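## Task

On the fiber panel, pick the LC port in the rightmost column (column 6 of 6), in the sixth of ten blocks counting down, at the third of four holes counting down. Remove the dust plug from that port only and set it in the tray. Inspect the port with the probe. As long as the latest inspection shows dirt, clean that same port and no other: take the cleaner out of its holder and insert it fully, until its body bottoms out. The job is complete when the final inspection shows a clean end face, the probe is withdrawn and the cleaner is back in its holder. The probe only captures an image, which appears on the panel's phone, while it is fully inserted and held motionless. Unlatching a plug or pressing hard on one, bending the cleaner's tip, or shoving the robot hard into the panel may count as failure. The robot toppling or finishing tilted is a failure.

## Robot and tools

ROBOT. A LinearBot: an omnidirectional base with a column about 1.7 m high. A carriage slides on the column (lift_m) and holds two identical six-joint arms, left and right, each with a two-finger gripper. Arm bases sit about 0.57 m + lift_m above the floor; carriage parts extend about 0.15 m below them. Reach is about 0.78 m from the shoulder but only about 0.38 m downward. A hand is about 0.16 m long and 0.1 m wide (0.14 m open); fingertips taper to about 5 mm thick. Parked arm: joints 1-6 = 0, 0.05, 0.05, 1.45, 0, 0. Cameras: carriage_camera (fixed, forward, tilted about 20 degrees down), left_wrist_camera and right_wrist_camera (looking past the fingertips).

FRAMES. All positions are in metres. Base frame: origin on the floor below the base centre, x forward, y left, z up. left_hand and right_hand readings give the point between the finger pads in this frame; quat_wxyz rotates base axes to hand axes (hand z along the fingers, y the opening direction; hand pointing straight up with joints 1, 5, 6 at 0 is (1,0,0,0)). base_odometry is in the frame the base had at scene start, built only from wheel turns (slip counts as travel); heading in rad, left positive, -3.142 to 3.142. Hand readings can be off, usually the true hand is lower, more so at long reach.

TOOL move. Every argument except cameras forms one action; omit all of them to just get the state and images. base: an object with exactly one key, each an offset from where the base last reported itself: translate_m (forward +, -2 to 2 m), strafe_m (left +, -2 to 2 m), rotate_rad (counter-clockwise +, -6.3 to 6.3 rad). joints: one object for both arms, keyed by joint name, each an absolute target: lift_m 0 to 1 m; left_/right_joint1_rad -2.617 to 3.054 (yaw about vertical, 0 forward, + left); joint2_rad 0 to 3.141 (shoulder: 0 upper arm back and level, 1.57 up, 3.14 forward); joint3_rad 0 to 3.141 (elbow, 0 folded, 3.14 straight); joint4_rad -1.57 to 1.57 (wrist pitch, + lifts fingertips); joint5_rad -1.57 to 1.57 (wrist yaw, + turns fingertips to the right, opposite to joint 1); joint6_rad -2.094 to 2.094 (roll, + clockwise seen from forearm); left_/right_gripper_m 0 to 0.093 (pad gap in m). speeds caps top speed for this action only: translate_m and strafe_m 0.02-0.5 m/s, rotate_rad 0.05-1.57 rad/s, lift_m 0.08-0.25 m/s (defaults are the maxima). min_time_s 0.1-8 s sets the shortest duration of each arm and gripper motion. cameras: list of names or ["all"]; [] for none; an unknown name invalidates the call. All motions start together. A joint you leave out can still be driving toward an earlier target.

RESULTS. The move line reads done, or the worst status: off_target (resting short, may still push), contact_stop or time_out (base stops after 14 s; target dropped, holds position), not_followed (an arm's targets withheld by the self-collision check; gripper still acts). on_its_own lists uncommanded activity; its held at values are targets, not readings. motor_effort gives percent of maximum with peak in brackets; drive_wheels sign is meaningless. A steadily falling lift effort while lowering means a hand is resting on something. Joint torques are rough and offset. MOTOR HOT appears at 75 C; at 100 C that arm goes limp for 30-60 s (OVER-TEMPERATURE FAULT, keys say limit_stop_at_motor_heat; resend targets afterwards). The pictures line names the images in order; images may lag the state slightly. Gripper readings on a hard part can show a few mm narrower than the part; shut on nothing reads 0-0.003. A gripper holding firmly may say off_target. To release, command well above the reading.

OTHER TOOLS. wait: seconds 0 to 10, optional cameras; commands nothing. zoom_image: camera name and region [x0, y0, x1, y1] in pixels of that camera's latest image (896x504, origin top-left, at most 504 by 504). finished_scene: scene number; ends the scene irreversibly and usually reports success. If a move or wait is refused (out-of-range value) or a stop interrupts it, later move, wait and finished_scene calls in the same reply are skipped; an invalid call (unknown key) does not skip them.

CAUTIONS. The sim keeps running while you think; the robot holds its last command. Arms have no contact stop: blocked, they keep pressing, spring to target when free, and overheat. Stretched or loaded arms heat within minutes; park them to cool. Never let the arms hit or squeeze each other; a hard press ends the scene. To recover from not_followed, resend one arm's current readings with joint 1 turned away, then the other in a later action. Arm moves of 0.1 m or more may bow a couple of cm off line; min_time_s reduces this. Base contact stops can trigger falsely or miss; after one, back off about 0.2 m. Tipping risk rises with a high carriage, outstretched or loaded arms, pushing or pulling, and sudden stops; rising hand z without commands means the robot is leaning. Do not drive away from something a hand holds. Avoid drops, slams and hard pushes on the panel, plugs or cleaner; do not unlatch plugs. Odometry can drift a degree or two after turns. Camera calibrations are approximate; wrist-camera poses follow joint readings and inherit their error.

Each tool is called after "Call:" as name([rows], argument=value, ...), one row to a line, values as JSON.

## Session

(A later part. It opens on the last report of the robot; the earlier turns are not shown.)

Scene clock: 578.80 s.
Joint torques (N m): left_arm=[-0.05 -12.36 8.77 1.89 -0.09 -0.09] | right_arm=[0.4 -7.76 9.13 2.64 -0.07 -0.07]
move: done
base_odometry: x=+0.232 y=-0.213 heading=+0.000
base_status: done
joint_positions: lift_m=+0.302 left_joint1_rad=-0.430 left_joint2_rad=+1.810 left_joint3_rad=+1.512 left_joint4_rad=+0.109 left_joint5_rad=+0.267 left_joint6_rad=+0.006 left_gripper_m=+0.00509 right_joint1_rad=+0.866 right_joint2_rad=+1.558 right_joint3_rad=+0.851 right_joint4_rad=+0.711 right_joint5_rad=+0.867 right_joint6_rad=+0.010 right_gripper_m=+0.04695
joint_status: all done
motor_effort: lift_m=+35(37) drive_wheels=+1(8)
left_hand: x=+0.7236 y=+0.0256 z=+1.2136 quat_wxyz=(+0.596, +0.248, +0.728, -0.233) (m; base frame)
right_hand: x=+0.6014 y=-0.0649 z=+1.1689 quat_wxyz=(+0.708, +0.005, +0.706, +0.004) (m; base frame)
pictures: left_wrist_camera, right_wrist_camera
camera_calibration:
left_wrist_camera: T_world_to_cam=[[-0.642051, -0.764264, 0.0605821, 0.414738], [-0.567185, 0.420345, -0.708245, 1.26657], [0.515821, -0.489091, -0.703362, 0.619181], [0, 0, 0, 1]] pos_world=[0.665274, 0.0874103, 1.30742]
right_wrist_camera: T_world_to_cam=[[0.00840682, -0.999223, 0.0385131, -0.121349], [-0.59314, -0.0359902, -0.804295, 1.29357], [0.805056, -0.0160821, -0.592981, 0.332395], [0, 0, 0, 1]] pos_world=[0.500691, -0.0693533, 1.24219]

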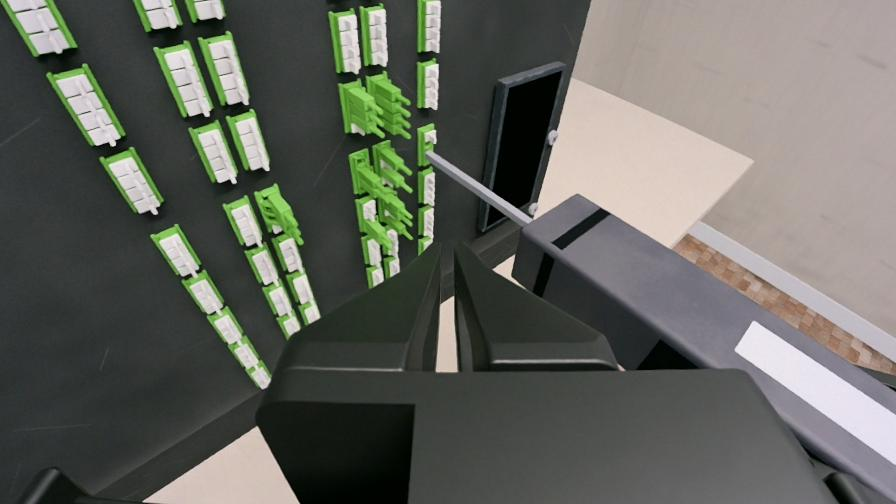

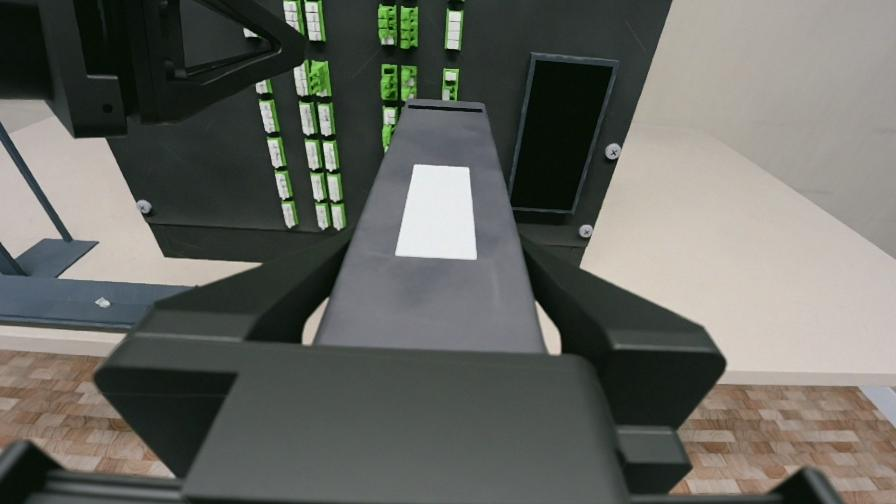

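Call:
move(base={"strafe_m":-0.0007}, speeds={"strafe_m":0.02}, cameras=["left_wrist_camera","right_wrist_camera"])

Call:
zoom_image(camera="right_wrist_camera", region=[436, 66, 460, 104])

Scene clock: 583.37 s.
Joint torques (N m): left_arm=[0.01 -12.6 8.83 1.84 -0.02 -0.13] | right_arm=[0.35 -7.73 9.13 2.65 -0.07 -0.07]
move: done
base_odometry: x=+0.232 y=-0.213 heading=+0.000
base_status: done
joint_positions: lift_m=+0.302 left_joint1_rad=-0.431 left_joint2_rad=+1.810 left_joint3_rad=+1.512 left_joint4_rad=+0.109 left_joint5_rad=+0.267 left_joint6_rad=+0.006 left_gripper_m=+0.00509 right_joint1_rad=+0.866 right_joint2_rad=+1.558 right_joint3_rad=+0.851 right_joint4_rad=+0.711 right_joint5_rad=+0.867 right_joint6_rad=+0.010 right_gripper_m=+0.04695
joint_status: not commanded
motor_effort: lift_m=+35(35) drive_wheels=+1(4)
left_hand: x=+0.7232 y=+0.0249 z=+1.2136 quat_wxyz=(+0.595, +0.248, +0.728, -0.234) (m; base frame)
right_hand: x=+0.6014 y=-0.0649 z=+1.1689 quat_wxyz=(+0.708, +0.005, +0.706, +0.004) (m; base frame)
pictures: left_wrist_camera, right_wrist_camera
camera_calibration:
left_wrist_camera: T_world_to_cam=[[-0.643163, -0.763325, 0.0606248, 0.41469], [-0.566583, 0.421141, -0.708254, 1.2662], [0.515097, -0.489872, -0.70335, 0.619569], [0, 0, 0, 1]] pos_world=[0.664982, 0.0868056, 1.30742]
right_wrist_camera: T_world_to_cam=[[0.00840682, -0.999223, 0.0385131, -0.121349], [-0.59314, -0.0359902, -0.804295, 1.29357], [0.805056, -0.0160821, -0.592981, 0.332395], [0, 0, 0, 1]] pos_world=[0.500691, -0.0693533, 1.24219]

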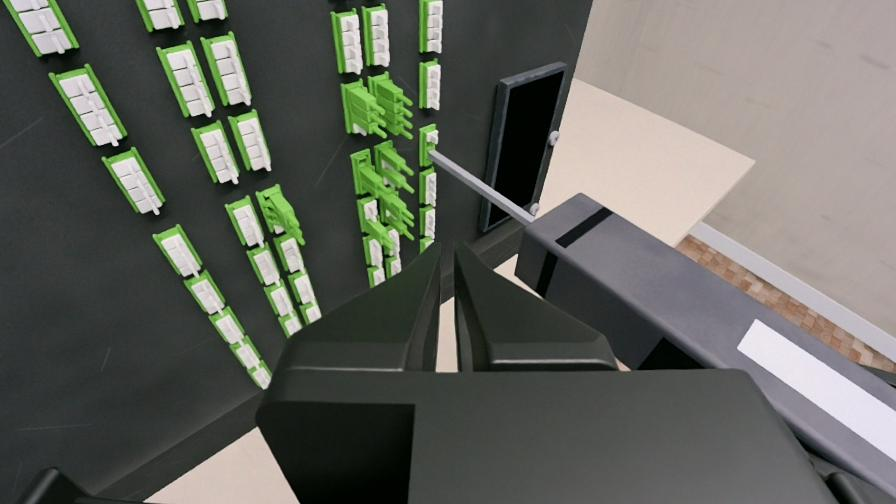

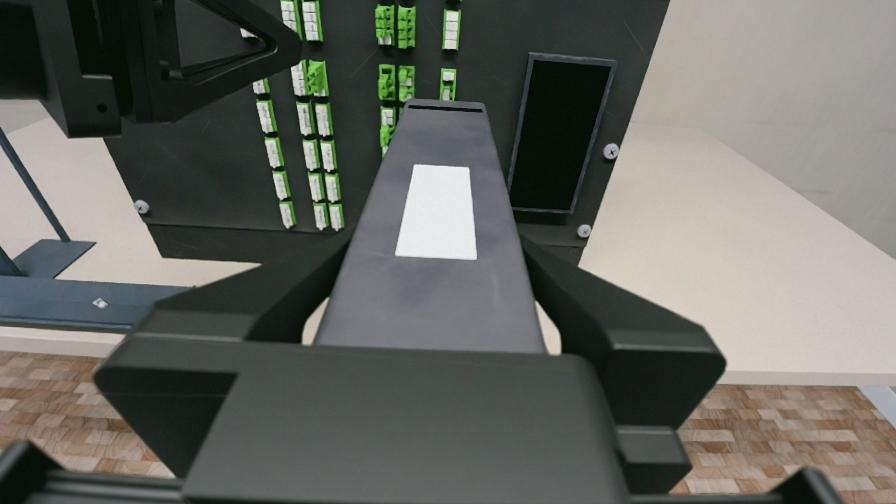

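Scaled by 13.263 from the camera's 896x504 image, which has a finer 1280x720 frame.

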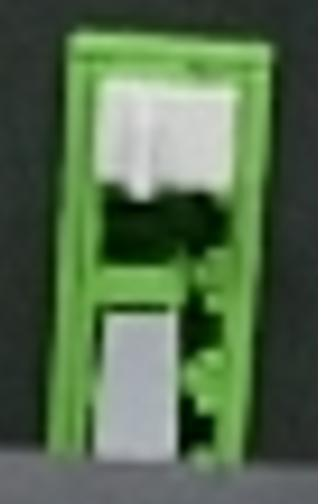

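Call:
move(base={"translate_m":0.006}, speeds={"translate_m":0.02}, cameras=["left_wrist_camera","right_wrist_camera"])

Call:
zoom_image(camera="right_wrist_camera", region=[436, 66, 460, 104])

Call:
zoom_image(camera="left_wrist_camera", region=[418, 120, 458, 170])

Scene clock: 587.87 s.
Joint torques (N m): left_arm=[0.17 -12.37 8.79 1.87 -0.03 -0.11] | right_arm=[0.29 -7.71 9.14 2.65 -0.07 -0.08]
move: done
base_odometry: x=+0.237 y=-0.213 heading=+0.000
base_status: done
joint_positions: lift_m=+0.302 left_joint1_rad=-0.431 left_joint2_rad=+1.809 left_joint3_rad=+1.512 left_joint4_rad=+0.109 left_joint5_rad=+0.267 left_joint6_rad=+0.006 left_gripper_m=+0.00509 right_joint1_rad=+0.866 right_joint2_rad=+1.558 right_joint3_rad=+0.851 right_joint4_rad=+0.711 right_joint5_rad=+0.865 right_joint6_rad=+0.010 right_gripper_m=+0.04695
joint_status: not commanded
motor_effort: lift_m=+35(36) drive_wheels=+3(6)
left_hand: x=+0.7231 y=+0.0251 z=+1.2142 quat_wxyz=(+0.596, +0.248, +0.727, -0.233) (m; base frame)
right_hand: x=+0.6014 y=-0.0647 z=+1.1689 quat_wxyz=(+0.708, +0.004, +0.706, +0.005) (m; base frame)
pictures: left_wrist_camera, right_wrist_camera
camera_calibration:
left_wrist_camera: T_world_to_cam=[[-0.642959, -0.763526, 0.0602675, 0.415044], [-0.565972, 0.420634, -0.709043, 1.26692], [0.516022, -0.489996, -0.702585, 0.618621], [0, 0, 0, 1]] pos_world=[0.664679, 0.0871072, 1.30792]
right_wrist_camera: T_world_to_cam=[[0.00990552, -0.999209, 0.0385211, -0.12201], [-0.593099, -0.0368861, -0.804284, 1.29348], [0.805069, -0.01488, -0.592995, 0.332487], [0, 0, 0, 1]] pos_world=[0.500696, -0.0692546, 1.24219]

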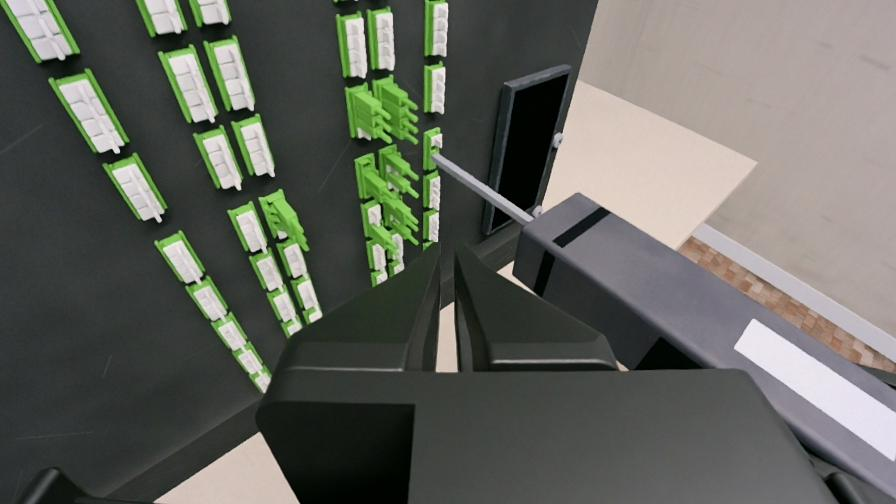

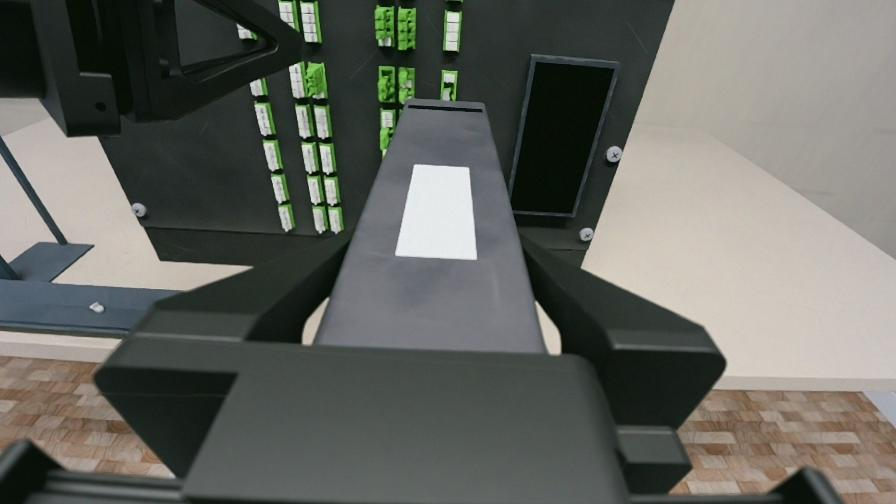

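Scaled by 13.263 from the camera's 896x504 image, which has a finer 1280x720 frame.

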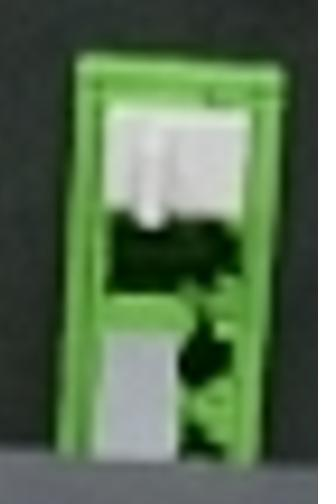

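Scaled by 10.080 from the camera's 896x504 image, which has a finer 1280x720 frame.

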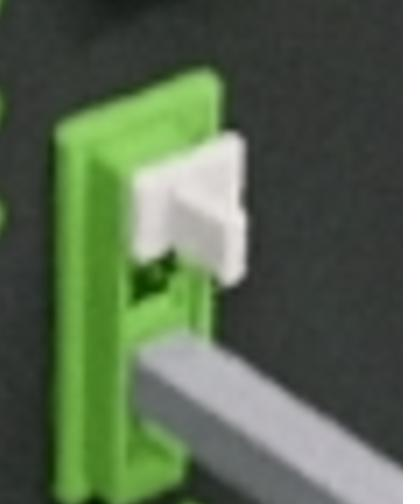

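Call:
move(base={"translate_m":0.005}, speeds={"translate_m":0.02}, cameras=["left_wrist_camera","right_wrist_camera"])

Call:
zoom_image(camera="right_wrist_camera", region=[436, 66, 460, 104])

Call:
zoom_image(camera="left_wrist_camera", region=[400, 110, 600, 270])

Scene clock: 591.50 s.
Joint torques (N m): left_arm=[0.24 -12.4 8.7 1.86 -0.03 -0.07] | right_arm=[-0.42 -7.72 9.11 2.63 -0.24 -0.07]
move: done
base_odometry: x=+0.242 y=-0.213 heading=+0.000
base_status: done
joint_positions: lift_m=+0.302 left_joint1_rad=-0.431 left_joint2_rad=+1.809 left_joint3_rad=+1.513 left_joint4_rad=+0.109 left_joint5_rad=+0.267 left_joint6_rad=+0.006 left_gripper_m=+0.00509 right_joint1_rad=+0.874 right_joint2_rad=+1.558 right_joint3_rad=+0.851 right_joint4_rad=+0.711 right_joint5_rad=+0.882 right_joint6_rad=+0.010 right_gripper_m=+0.04695
joint_status: not commanded
motor_effort: lift_m=+35(35) drive_wheels=+3(11)
left_hand: x=+0.7231 y=+0.0251 z=+1.2147 quat_wxyz=(+0.596, +0.248, +0.727, -0.233) (m; base frame)
right_hand: x=+0.5994 y=-0.0646 z=+1.1689 quat_wxyz=(+0.708, +0.007, +0.706, +0.002) (m; base frame)
pictures: left_wrist_camera, right_wrist_camera
camera_calibration:
left_wrist_camera: T_world_to_cam=[[-0.643, -0.76351, 0.060029, 0.415358], [-0.565473, 0.420434, -0.70956, 1.26757], [0.516518, -0.490192, -0.702083, 0.617934], [0, 0, 0, 1]] pos_world=[0.664678, 0.0871074, 1.30832]
right_wrist_camera: T_world_to_cam=[[0.000775777, -0.99926, 0.038448, -0.116342], [-0.593473, -0.0314051, -0.804241, 1.29288], [0.804854, -0.022194, -0.593058, 0.333742], [0, 0, 0, 1]] pos_world=[0.498766, -0.0682461, 1.24219]

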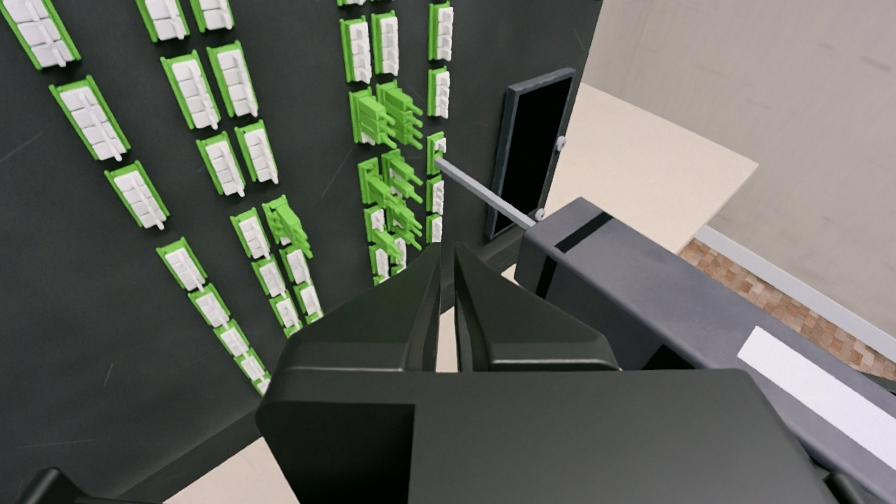

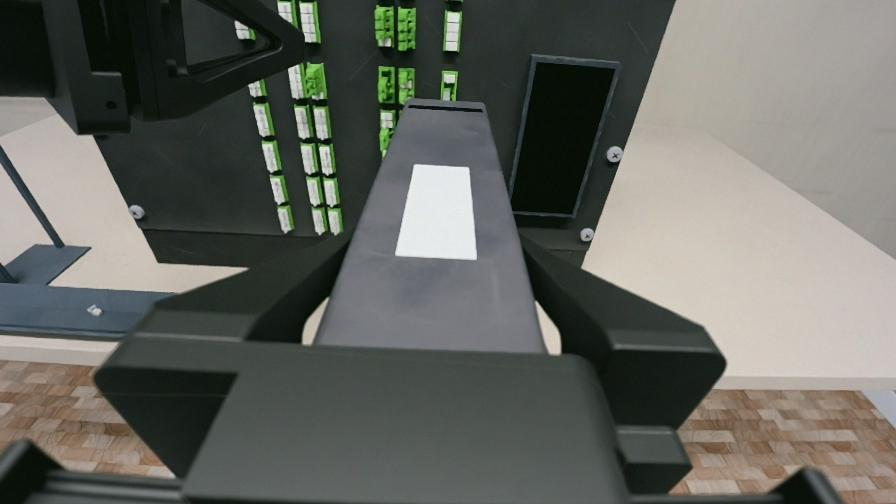

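Scaled by 13.263 from the camera's 896x504 image, which has a finer 1280x720 frame.

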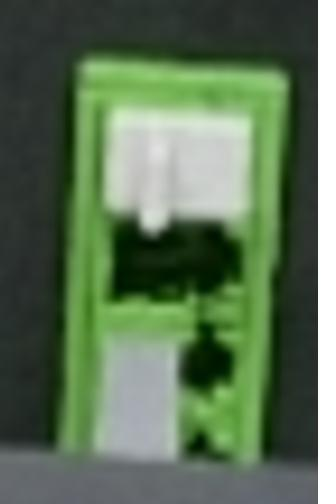

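Scaled by 2.520 from the camera's 896x504 image, which has a finer 1280x720 frame.

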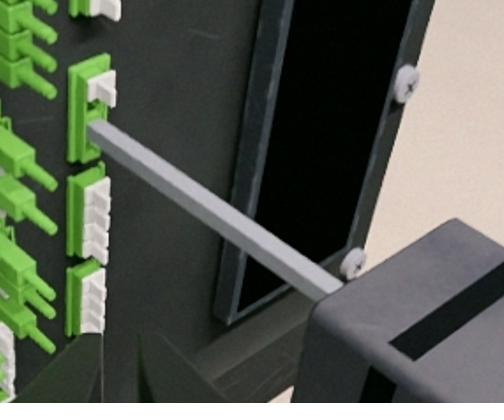

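Call:
wait(seconds=2, cameras=["left_wrist_camera","right_wrist_camera"])

Call:
zoom_image(camera="left_wrist_camera", region=[420, 135, 450, 175])

Scene clock: 600.77 s.
Joint torques (N m): left_arm=[0.14 -12.21 8.77 1.87 -0.05 -0.09] | right_arm=[-0.4 -7.71 9.11 2.63 -0.23 -0.08]
base_odometry: x=+0.242 y=-0.213 heading=+0.000
base_status: done
joint_positions: lift_m=+0.302 left_joint1_rad=-0.431 left_joint2_rad=+1.809 left_joint3_rad=+1.513 left_joint4_rad=+0.109 left_joint5_rad=+0.267 left_joint6_rad=+0.006 left_gripper_m=+0.00509 right_joint1_rad=+0.874 right_joint2_rad=+1.558 right_joint3_rad=+0.851 right_joint4_rad=+0.711 right_joint5_rad=+0.882 right_joint6_rad=+0.010 right_gripper_m=+0.04695
joint_status: not commanded
motor_effort: lift_m=+35(35) drive_wheels=+3(11)
left_hand: x=+0.7231 y=+0.0251 z=+1.2147 quat_wxyz=(+0.596, +0.248, +0.727, -0.233) (m; base frame)
right_hand: x=+0.5994 y=-0.0646 z=+1.1689 quat_wxyz=(+0.708, +0.007, +0.706, +0.002) (m; base frame)
wait: 2.00 s; at rest from the start
pictures: left_wrist_camera, right_wrist_camera
camera_calibration:
left_wrist_camera: T_world_to_cam=[[-0.643, -0.76351, 0.060029, 0.415358], [-0.565473, 0.420434, -0.70956, 1.26757], [0.516518, -0.490192, -0.702083, 0.617934], [0, 0, 0, 1]] pos_world=[0.664678, 0.0871074, 1.30832]
right_wrist_camera: T_world_to_cam=[[0.000775777, -0.99926, 0.038448, -0.116342], [-0.593473, -0.0314051, -0.804241, 1.29288], [0.804854, -0.022194, -0.593058, 0.333742], [0, 0, 0, 1]] pos_world=[0.498766, -0.0682461, 1.24219]

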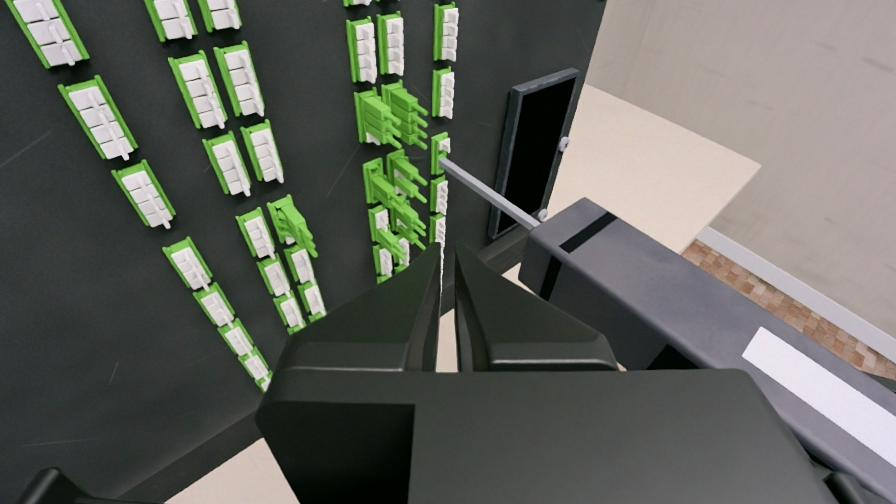

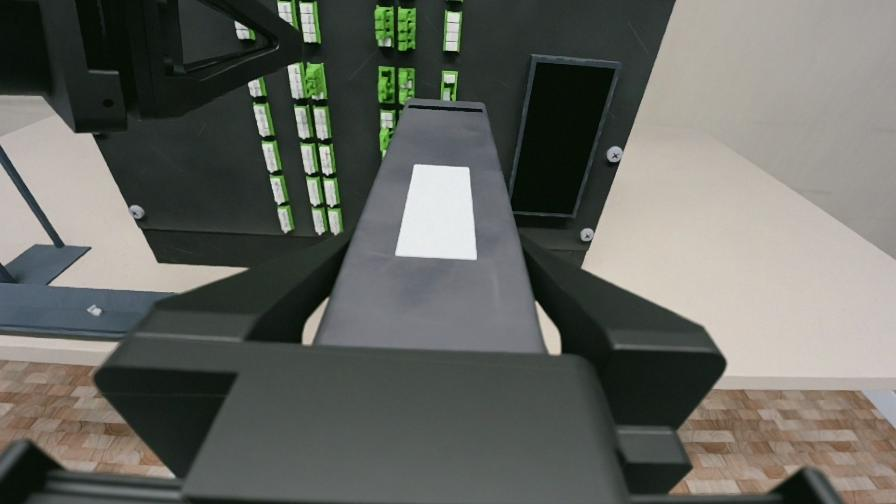

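Scaled by 12.600 from the camera's 896x504 image, which has a finer 1280x720 frame.

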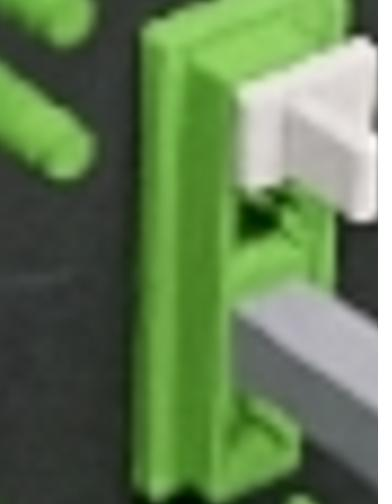

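Call:
move(base={"translate_m":-0.005}, speeds={"translate_m":0.02}, cameras=[])

Call:
move(joints={"lift_m":0.303}, speeds={"lift_m":0.08}, cameras=["left_wrist_camera","right_wrist_camera"])

Call:
zoom_image(camera="right_wrist_camera", region=[436, 66, 460, 104])

Call:
zoom_image(camera="left_wrist_camera", region=[418, 120, 458, 170])

Scene clock: 610.10 s.
Joint torques (N m): left_arm=[0.31 -12.15 8.85 1.85 -0.04 -0.11] | right_arm=[0.77 -7.71 9.13 2.65 0.03 -0.07]
move: done
base_odometry: x=+0.237 y=-0.213 heading=+0.000
base_status: done
joint_positions: lift_m=+0.302 left_joint1_rad=-0.431 left_joint2_rad=+1.809 left_joint3_rad=+1.513 left_joint4_rad=+0.109 left_joint5_rad=+0.267 left_joint6_rad=+0.006 left_gripper_m=+0.00509 right_joint1_rad=+0.861 right_joint2_rad=+1.558 right_joint3_rad=+0.851 right_joint4_rad=+0.711 right_joint5_rad=+0.859 right_joint6_rad=+0.010 right_gripper_m=+0.04695
joint_status: not commanded
motor_effort: lift_m=+35(35) drive_wheels=-1(5)
left_hand: x=+0.7231 y=+0.0251 z=+1.2149 quat_wxyz=(+0.596, +0.248, +0.727, -0.233) (m; base frame)
right_hand: x=+0.6027 y=-0.0656 z=+1.1689 quat_wxyz=(+0.708, +0.004, +0.706, +0.005) (m; base frame)
pictures: none
No camera images: "cameras" was empty.

Scene clock: 610.40 s.
Joint torques (N m): left_arm=[0.12 -12.4 8.59 1.87 -0.05 -0.1] | right_arm=[0.8 -7.66 9.13 2.65 0.02 -0.07]
move: done
base_odometry: x=+0.237 y=-0.213 heading=+0.000
base_status: not commanded
joint_positions: lift_m=+0.303 left_joint1_rad=-0.431 left_joint2_rad=+1.809 left_joint3_rad=+1.513 left_joint4_rad=+0.109 left_joint5_rad=+0.267 left_joint6_rad=+0.006 left_gripper_m=+0.00509 right_joint1_rad=+0.861 right_joint2_rad=+1.558 right_joint3_rad=+0.851 right_joint4_rad=+0.710 right_joint5_rad=+0.859 right_joint6_rad=+0.010 right_gripper_m=+0.04695
joint_status: all done
motor_effort: lift_m=+35(38) drive_wheels=-1(1)
left_hand: x=+0.7231 y=+0.0251 z=+1.2156 quat_wxyz=(+0.596, +0.248, +0.727, -0.233) (m; base frame)
right_hand: x=+0.6027 y=-0.0656 z=+1.1694 quat_wxyz=(+0.708, +0.004, +0.706, +0.005) (m; base frame)
pictures: left_wrist_camera, right_wrist_camera
camera_calibration:
left_wrist_camera: T_world_to_cam=[[-0.643001, -0.763524, 0.0598414, 0.415487], [-0.565019, 0.420178, -0.710073, 1.26854], [0.517014, -0.490389, -0.70158, 0.617648], [0, 0, 0, 1]] pos_world=[0.664577, 0.0871079, 1.30923]
right_wrist_camera: T_world_to_cam=[[0.0110115, -0.999185, 0.0388232, -0.123976], [-0.593248, -0.0377823, -0.804132, 1.29452], [0.804944, -0.0141771, -0.593181, 0.332122], [0, 0, 0, 1]] pos_world=[0.501999, -0.0702564, 1.24279]

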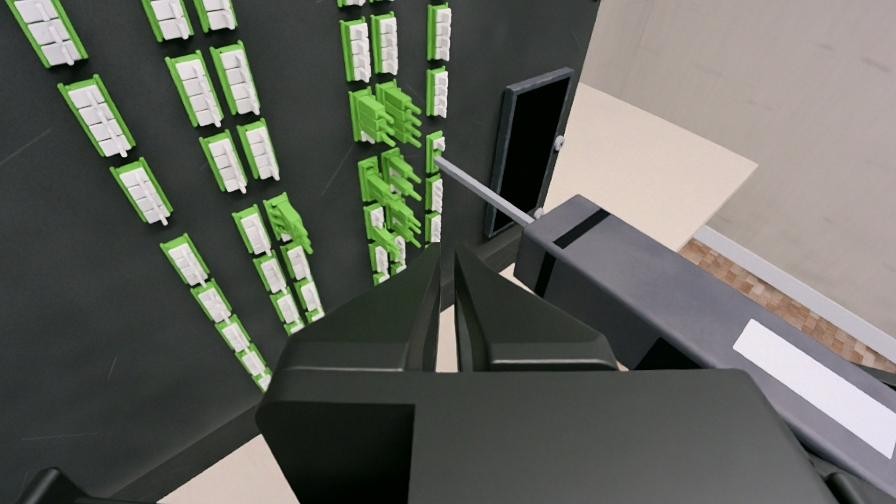

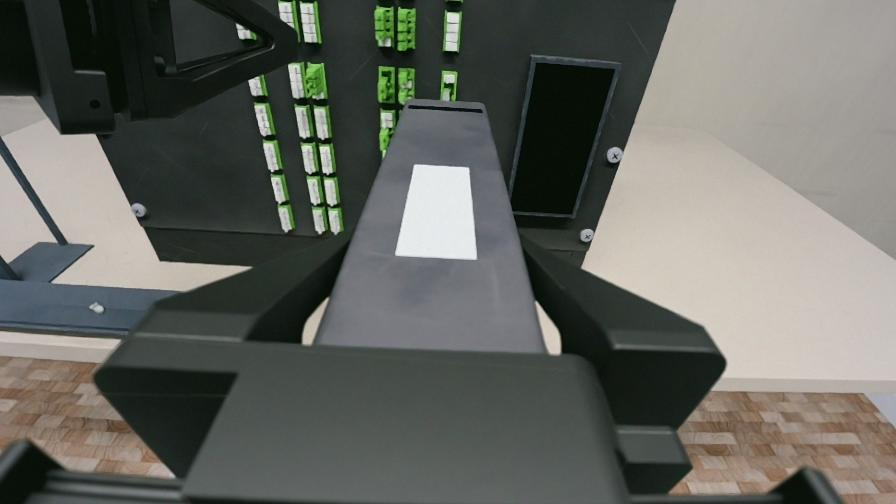

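Scaled by 13.263 from the camera's 896x504 image, which has a finer 1280x720 frame.

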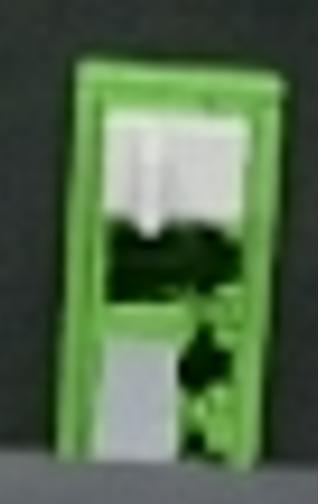

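Scaled by 10.080 from the camera's 896x504 image, which has a finer 1280x720 frame.

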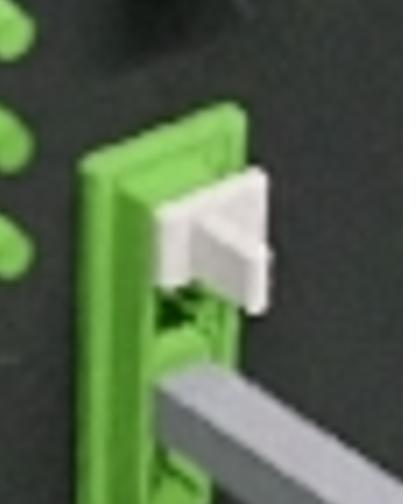

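Call:
move(joints={"right_joint1_rad":0.845,"right_joint5_rad":0.842,"right_joint2_rad":1.566,"right_joint3_rad":0.905}, min_time_s=2, cameras=["left_wrist_camera","right_wrist_camera"])

Call:
zoom_image(camera="right_wrist_camera", region=[436, 66, 460, 104])

Call:
zoom_image(camera="left_wrist_camera", region=[400, 110, 600, 270])

Scene clock: 620.30 s.
Joint torques (N m): left_arm=[0.06 -12.48 8.51 1.84 -0.07 -0.11] | right_arm=[-1.05 -6.28 10.04 2.65 -0.2 -0.07]
move: done
base_odometry: x=+0.237 y=-0.213 heading=+0.000
base_status: not commanded
joint_positions: lift_m=+0.303 left_joint1_rad=-0.431 left_joint2_rad=+1.809 left_joint3_rad=+1.513 left_joint4_rad=+0.109 left_joint5_rad=+0.267 left_joint6_rad=+0.006 left_gripper_m=+0.00509 right_joint1_rad=+0.859 right_joint2_rad=+1.564 right_joint3_rad=+0.856 right_joint4_rad=+0.710 right_joint5_rad=+0.861 right_joint6_rad=+0.010 right_gripper_m=+0.04695
joint_status: all done
motor_effort: lift_m=+35(35) drive_wheels=-1(1)
left_hand: x=+0.7231 y=+0.0251 z=+1.2156 quat_wxyz=(+0.596, +0.248, +0.727, -0.233) (m; base frame)
right_hand: x=+0.6041 y=-0.0658 z=+1.1687 quat_wxyz=(+0.708, +0.005, +0.707, +0.003) (m; base frame)
pictures: left_wrist_camera, right_wrist_camera
camera_calibration:
left_wrist_camera: T_world_to_cam=[[-0.643001, -0.763524, 0.0598414, 0.415487], [-0.565019, 0.420178, -0.710073, 1.26854], [0.517014, -0.490389, -0.70158, 0.617648], [0, 0, 0, 1]] pos_world=[0.664577, 0.0871079, 1.30923]
right_wrist_camera: T_world_to_cam=[[0.00649879, -0.99917, 0.0402096, -0.123015], [-0.59442, -0.036195, -0.80334, 1.29463], [0.804128, -0.0186807, -0.594162, 0.331757], [0, 0, 0, 1]] pos_world=[0.503581, -0.0698559, 1.2421]

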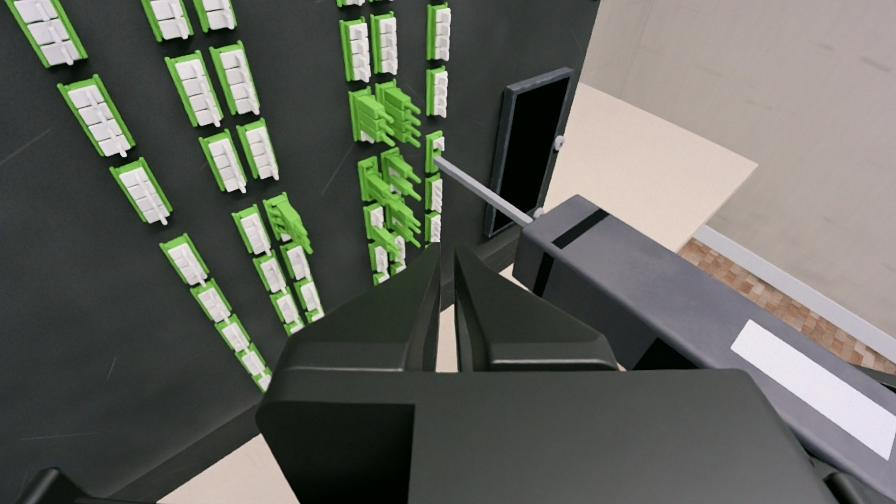

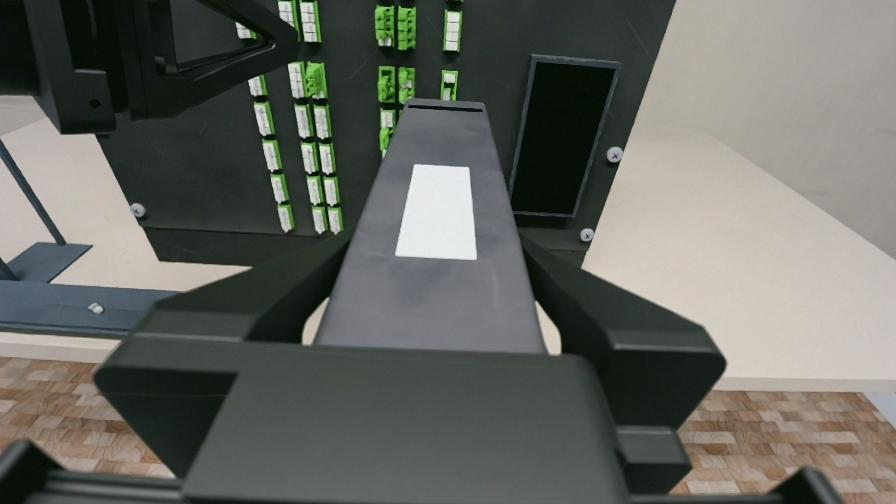

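Scaled by 13.263 from the camera's 896x504 image, which has a finer 1280x720 frame.

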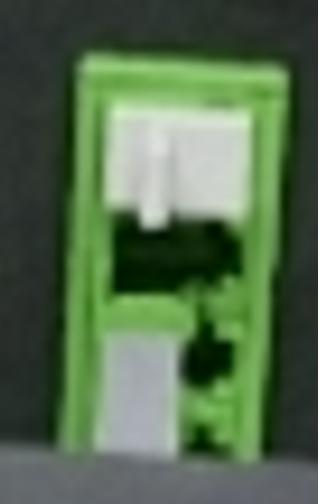

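Scaled by 2.520 from the camera's 896x504 image, which has a finer 1280x720 frame.

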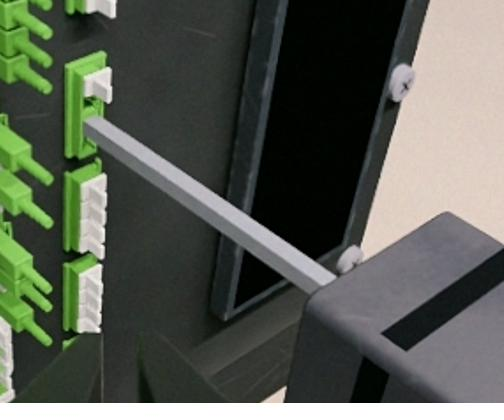

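Call:
move(base={"translate_m":-0.007}, speeds={"translate_m":0.02}, cameras=["left_wrist_camera","right_wrist_camera"])

Call:
zoom_image(camera="right_wrist_camera", region=[436, 66, 460, 104])

Call:
zoom_image(camera="left_wrist_camera", region=[418, 120, 458, 170])

Scene clock: 630.20 s.
Joint torques (N m): left_arm=[0.27 -12.41 8.76 1.87 -0.03 -0.11] | right_arm=[0.23 -7.31 9.17 2.66 0 -0.08]
move: done
base_odometry: x=+0.231 y=-0.213 heading=+0.000
base_status: done
joint_positions: lift_m=+0.303 left_joint1_rad=-0.431 left_joint2_rad=+1.809 left_joint3_rad=+1.513 left_joint4_rad=+0.109 left_joint5_rad=+0.267 left_joint6_rad=+0.006 left_gripper_m=+0.00509 right_joint1_rad=+0.844 right_joint2_rad=+1.575 right_joint3_rad=+0.867 right_joint4_rad=+0.710 right_joint5_rad=+0.839 right_joint6_rad=+0.010 right_gripper_m=+0.04695
joint_status: not commanded
motor_effort: lift_m=+35(35) drive_wheels=-1(7)
left_hand: x=+0.7230 y=+0.0252 z=+1.2159 quat_wxyz=(+0.597, +0.248, +0.727, -0.234) (m; base frame)
right_hand: x=+0.6096 y=-0.0655 z=+1.1688 quat_wxyz=(+0.708, +0.002, +0.707, +0.006) (m; base frame)
pictures: left_wrist_camera, right_wrist_camera
camera_calibration:
left_wrist_camera: T_world_to_cam=[[-0.643081, -0.763471, 0.0596566, 0.415778], [-0.564497, 0.419957, -0.710619, 1.26897], [0.517484, -0.490662, -0.701043, 0.616898], [0, 0, 0, 1]] pos_world=[0.664477, 0.087208, 1.30943]
right_wrist_camera: T_world_to_cam=[[0.0137426, -0.999108, 0.0399232, -0.126886], [-0.593934, -0.0402766, -0.803505, 1.29759], [0.804397, -0.0126695, -0.593957, 0.327477], [0, 0, 0, 1]] pos_world=[0.509005, -0.0703618, 1.24219]

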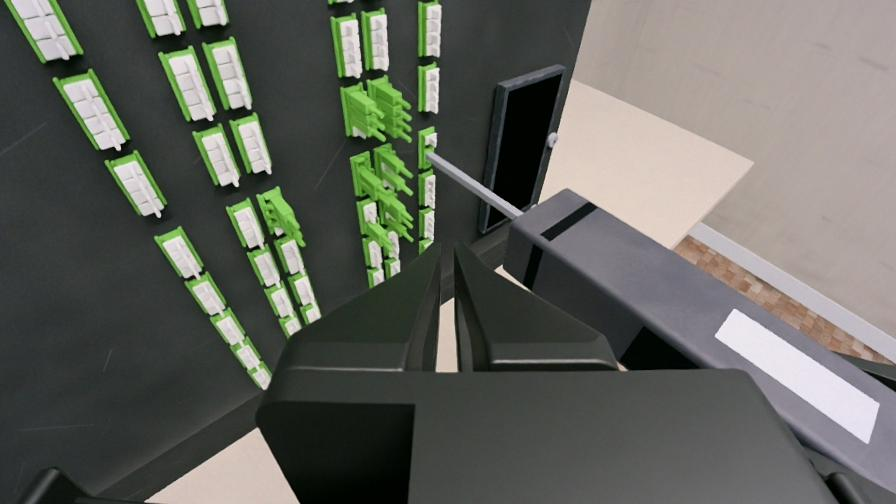

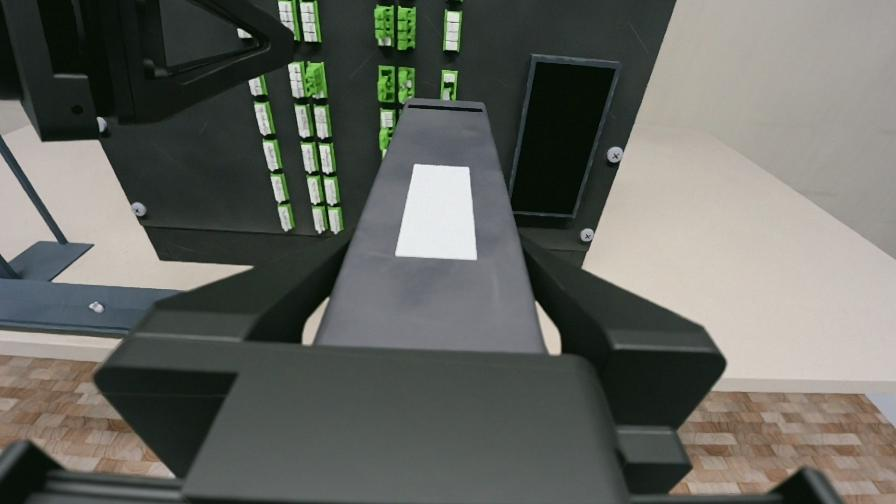

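Scaled by 13.263 from the camera's 896x504 image, which has a finer 1280x720 frame.

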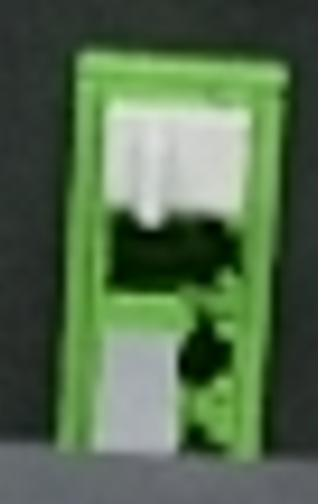

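Scaled by 10.080 from the camera's 896x504 image, which has a finer 1280x720 frame.

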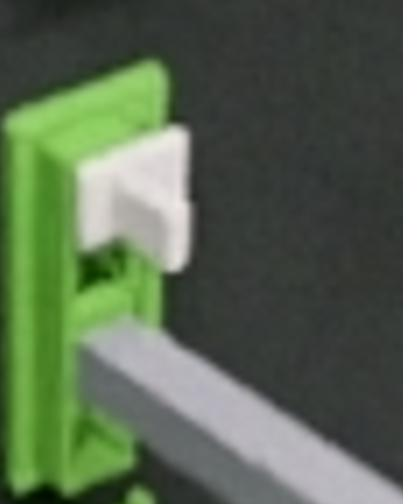

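Call:
zoom_image(camera="left_wrist_camera", region=[410, 130, 560, 250])

Scaled by 3.360 from the camera's 896x504 image, which has a finer 1280x720 frame.

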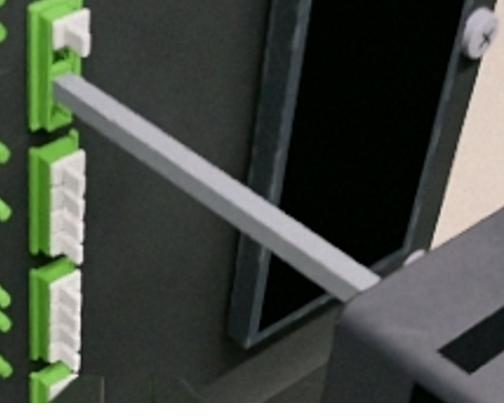

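Call:
move(base={"translate_m":0.01}, speeds={"translate_m":0.02}, cameras=["left_wrist_camera","right_wrist_camera"])

Call:
zoom_image(camera="right_wrist_camera", region=[436, 66, 460, 104])

Call:
zoom_image(camera="left_wrist_camera", region=[410, 130, 560, 250])

Scene clock: 644.83 s.
Joint torques (N m): left_arm=[0.14 -12.21 8.81 1.9 -0.08 -0.06] | right_arm=[-2.36 -7.42 9.1 2.64 -0.5 -0.07]
move: done
base_odometry: x=+0.240 y=-0.213 heading=+0.000
base_status: done
joint_positions: lift_m=+0.303 left_joint1_rad=-0.431 left_joint2_rad=+1.809 left_joint3_rad=+1.513 left_joint4_rad=+0.109 left_joint5_rad=+0.267 left_joint6_rad=+0.006 left_gripper_m=+0.00509 right_joint1_rad=+0.874 right_joint2_rad=+1.575 right_joint3_rad=+0.867 right_joint4_rad=+0.710 right_joint5_rad=+0.890 right_joint6_rad=+0.010 right_gripper_m=+0.04695
joint_status: not commanded
motor_effort: lift_m=+35(35) drive_wheels=+3(8)
left_hand: x=+0.7230 y=+0.0252 z=+1.2158 quat_wxyz=(+0.597, +0.248, +0.727, -0.234) (m; base frame)
right_hand: x=+0.6021 y=-0.0628 z=+1.1688 quat_wxyz=(+0.708, +0.010, +0.707, -0.002) (m; base frame)
pictures: left_wrist_camera, right_wrist_camera
camera_calibration:
left_wrist_camera: T_world_to_cam=[[-0.643019, -0.763514, 0.0597706, 0.415591], [-0.564787, 0.420047, -0.710335, 1.26879], [0.517244, -0.490517, -0.701322, 0.617409], [0, 0, 0, 1]] pos_world=[0.664477, 0.0872081, 1.30943]
right_wrist_camera: T_world_to_cam=[[-0.00717779, -0.999177, 0.0399181, -0.111474], [-0.594685, -0.0278276, -0.803477, 1.29451], [0.803927, -0.0295059, -0.593996, 0.332726], [0, 0, 0, 1]] pos_world=[0.501537, -0.0655423, 1.24219]

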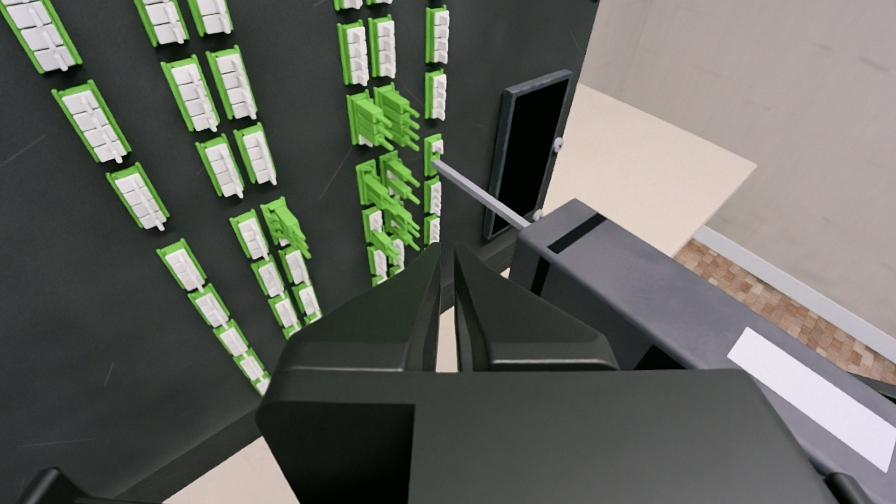

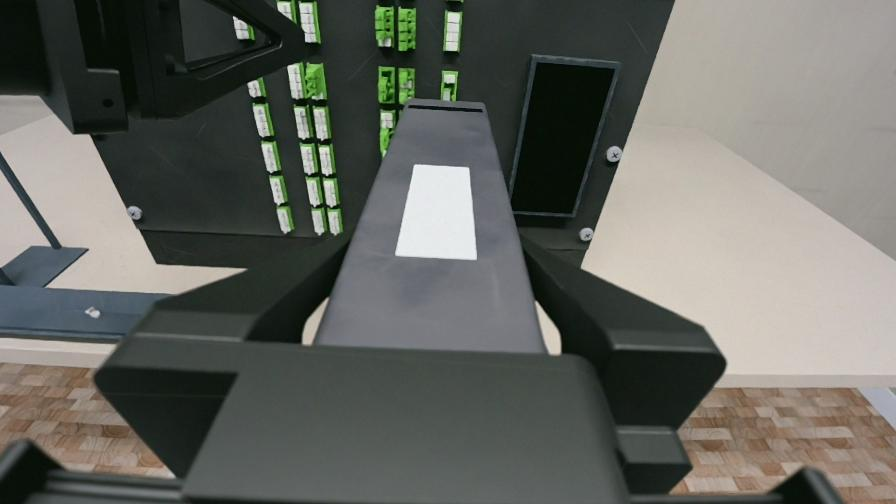

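Scaled by 13.263 from the camera's 896x504 image, which has a finer 1280x720 frame.

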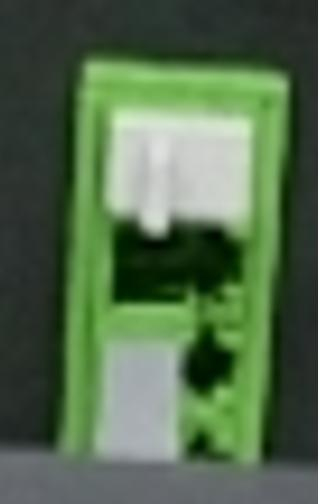

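Scaled by 3.360 from the camera's 896x504 image, which has a finer 1280x720 frame.

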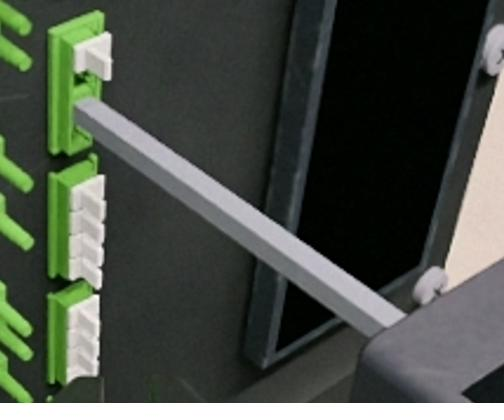

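Call:
move(cameras=["carriage_camera"])

Call:
zoom_image(camera="carriage_camera", region=[340, 30, 580, 310])

Scene clock: 662.73 s.
Joint torques (N m): left_arm=[0.09 -12.36 8.72 1.87 -0.04 -0.11] | right_arm=[-2.36 -7.3 9.16 2.63 -0.5 -0.07]
base_odometry: x=+0.240 y=-0.213 heading=+0.000
base_status: done
joint_positions: lift_m=+0.303 left_joint1_rad=-0.431 left_joint2_rad=+1.809 left_joint3_rad=+1.513 left_joint4_rad=+0.109 left_joint5_rad=+0.267 left_joint6_rad=+0.006 left_gripper_m=+0.00509 right_joint1_rad=+0.874 right_joint2_rad=+1.575 right_joint3_rad=+0.867 right_joint4_rad=+0.710 right_joint5_rad=+0.890 right_joint6_rad=+0.010 right_gripper_m=+0.04695
joint_status: not commanded
motor_effort: lift_m=+35(35) drive_wheels=+4(8)
left_hand: x=+0.7230 y=+0.0252 z=+1.2159 quat_wxyz=(+0.597, +0.248, +0.727, -0.234) (m; base frame)
right_hand: x=+0.6021 y=-0.0628 z=+1.1688 quat_wxyz=(+0.708, +0.010, +0.707, -0.002) (m; base frame)
pictures: carriage_camera
camera_calibration:
carriage_camera: T_world_to_cam=[[0.0471794, -0.998877, 0.00432653, -0.0145912], [-0.351189, -0.020642, -0.936077, 1.28761], [0.935115, 0.0426441, -0.351769, 0.326911], [0, 0, 0, 1]] pos_world=[0.147185, -0.00193668, 1.32037]

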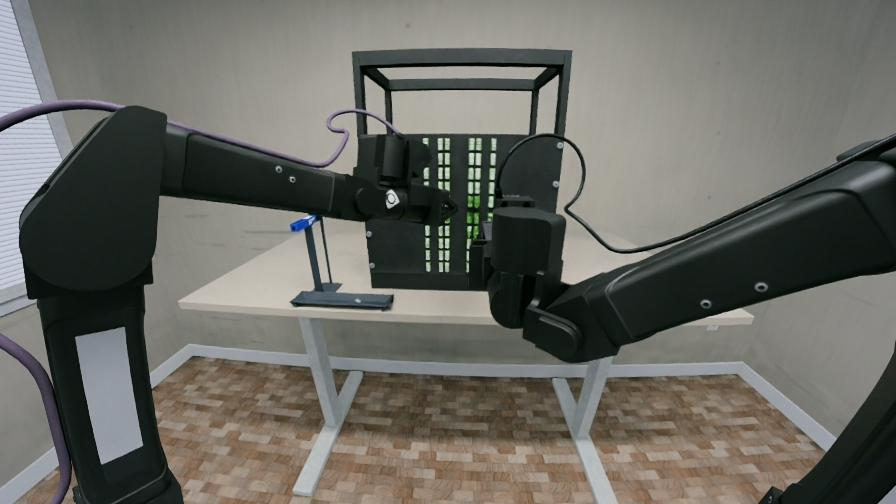

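Scaled by 1.800 from the camera's 896x504 image, which has a finer 1280x720 frame.

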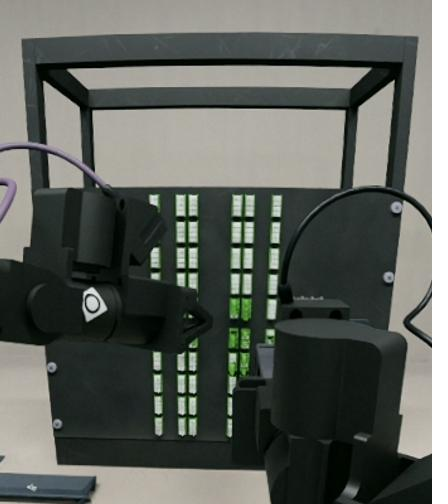

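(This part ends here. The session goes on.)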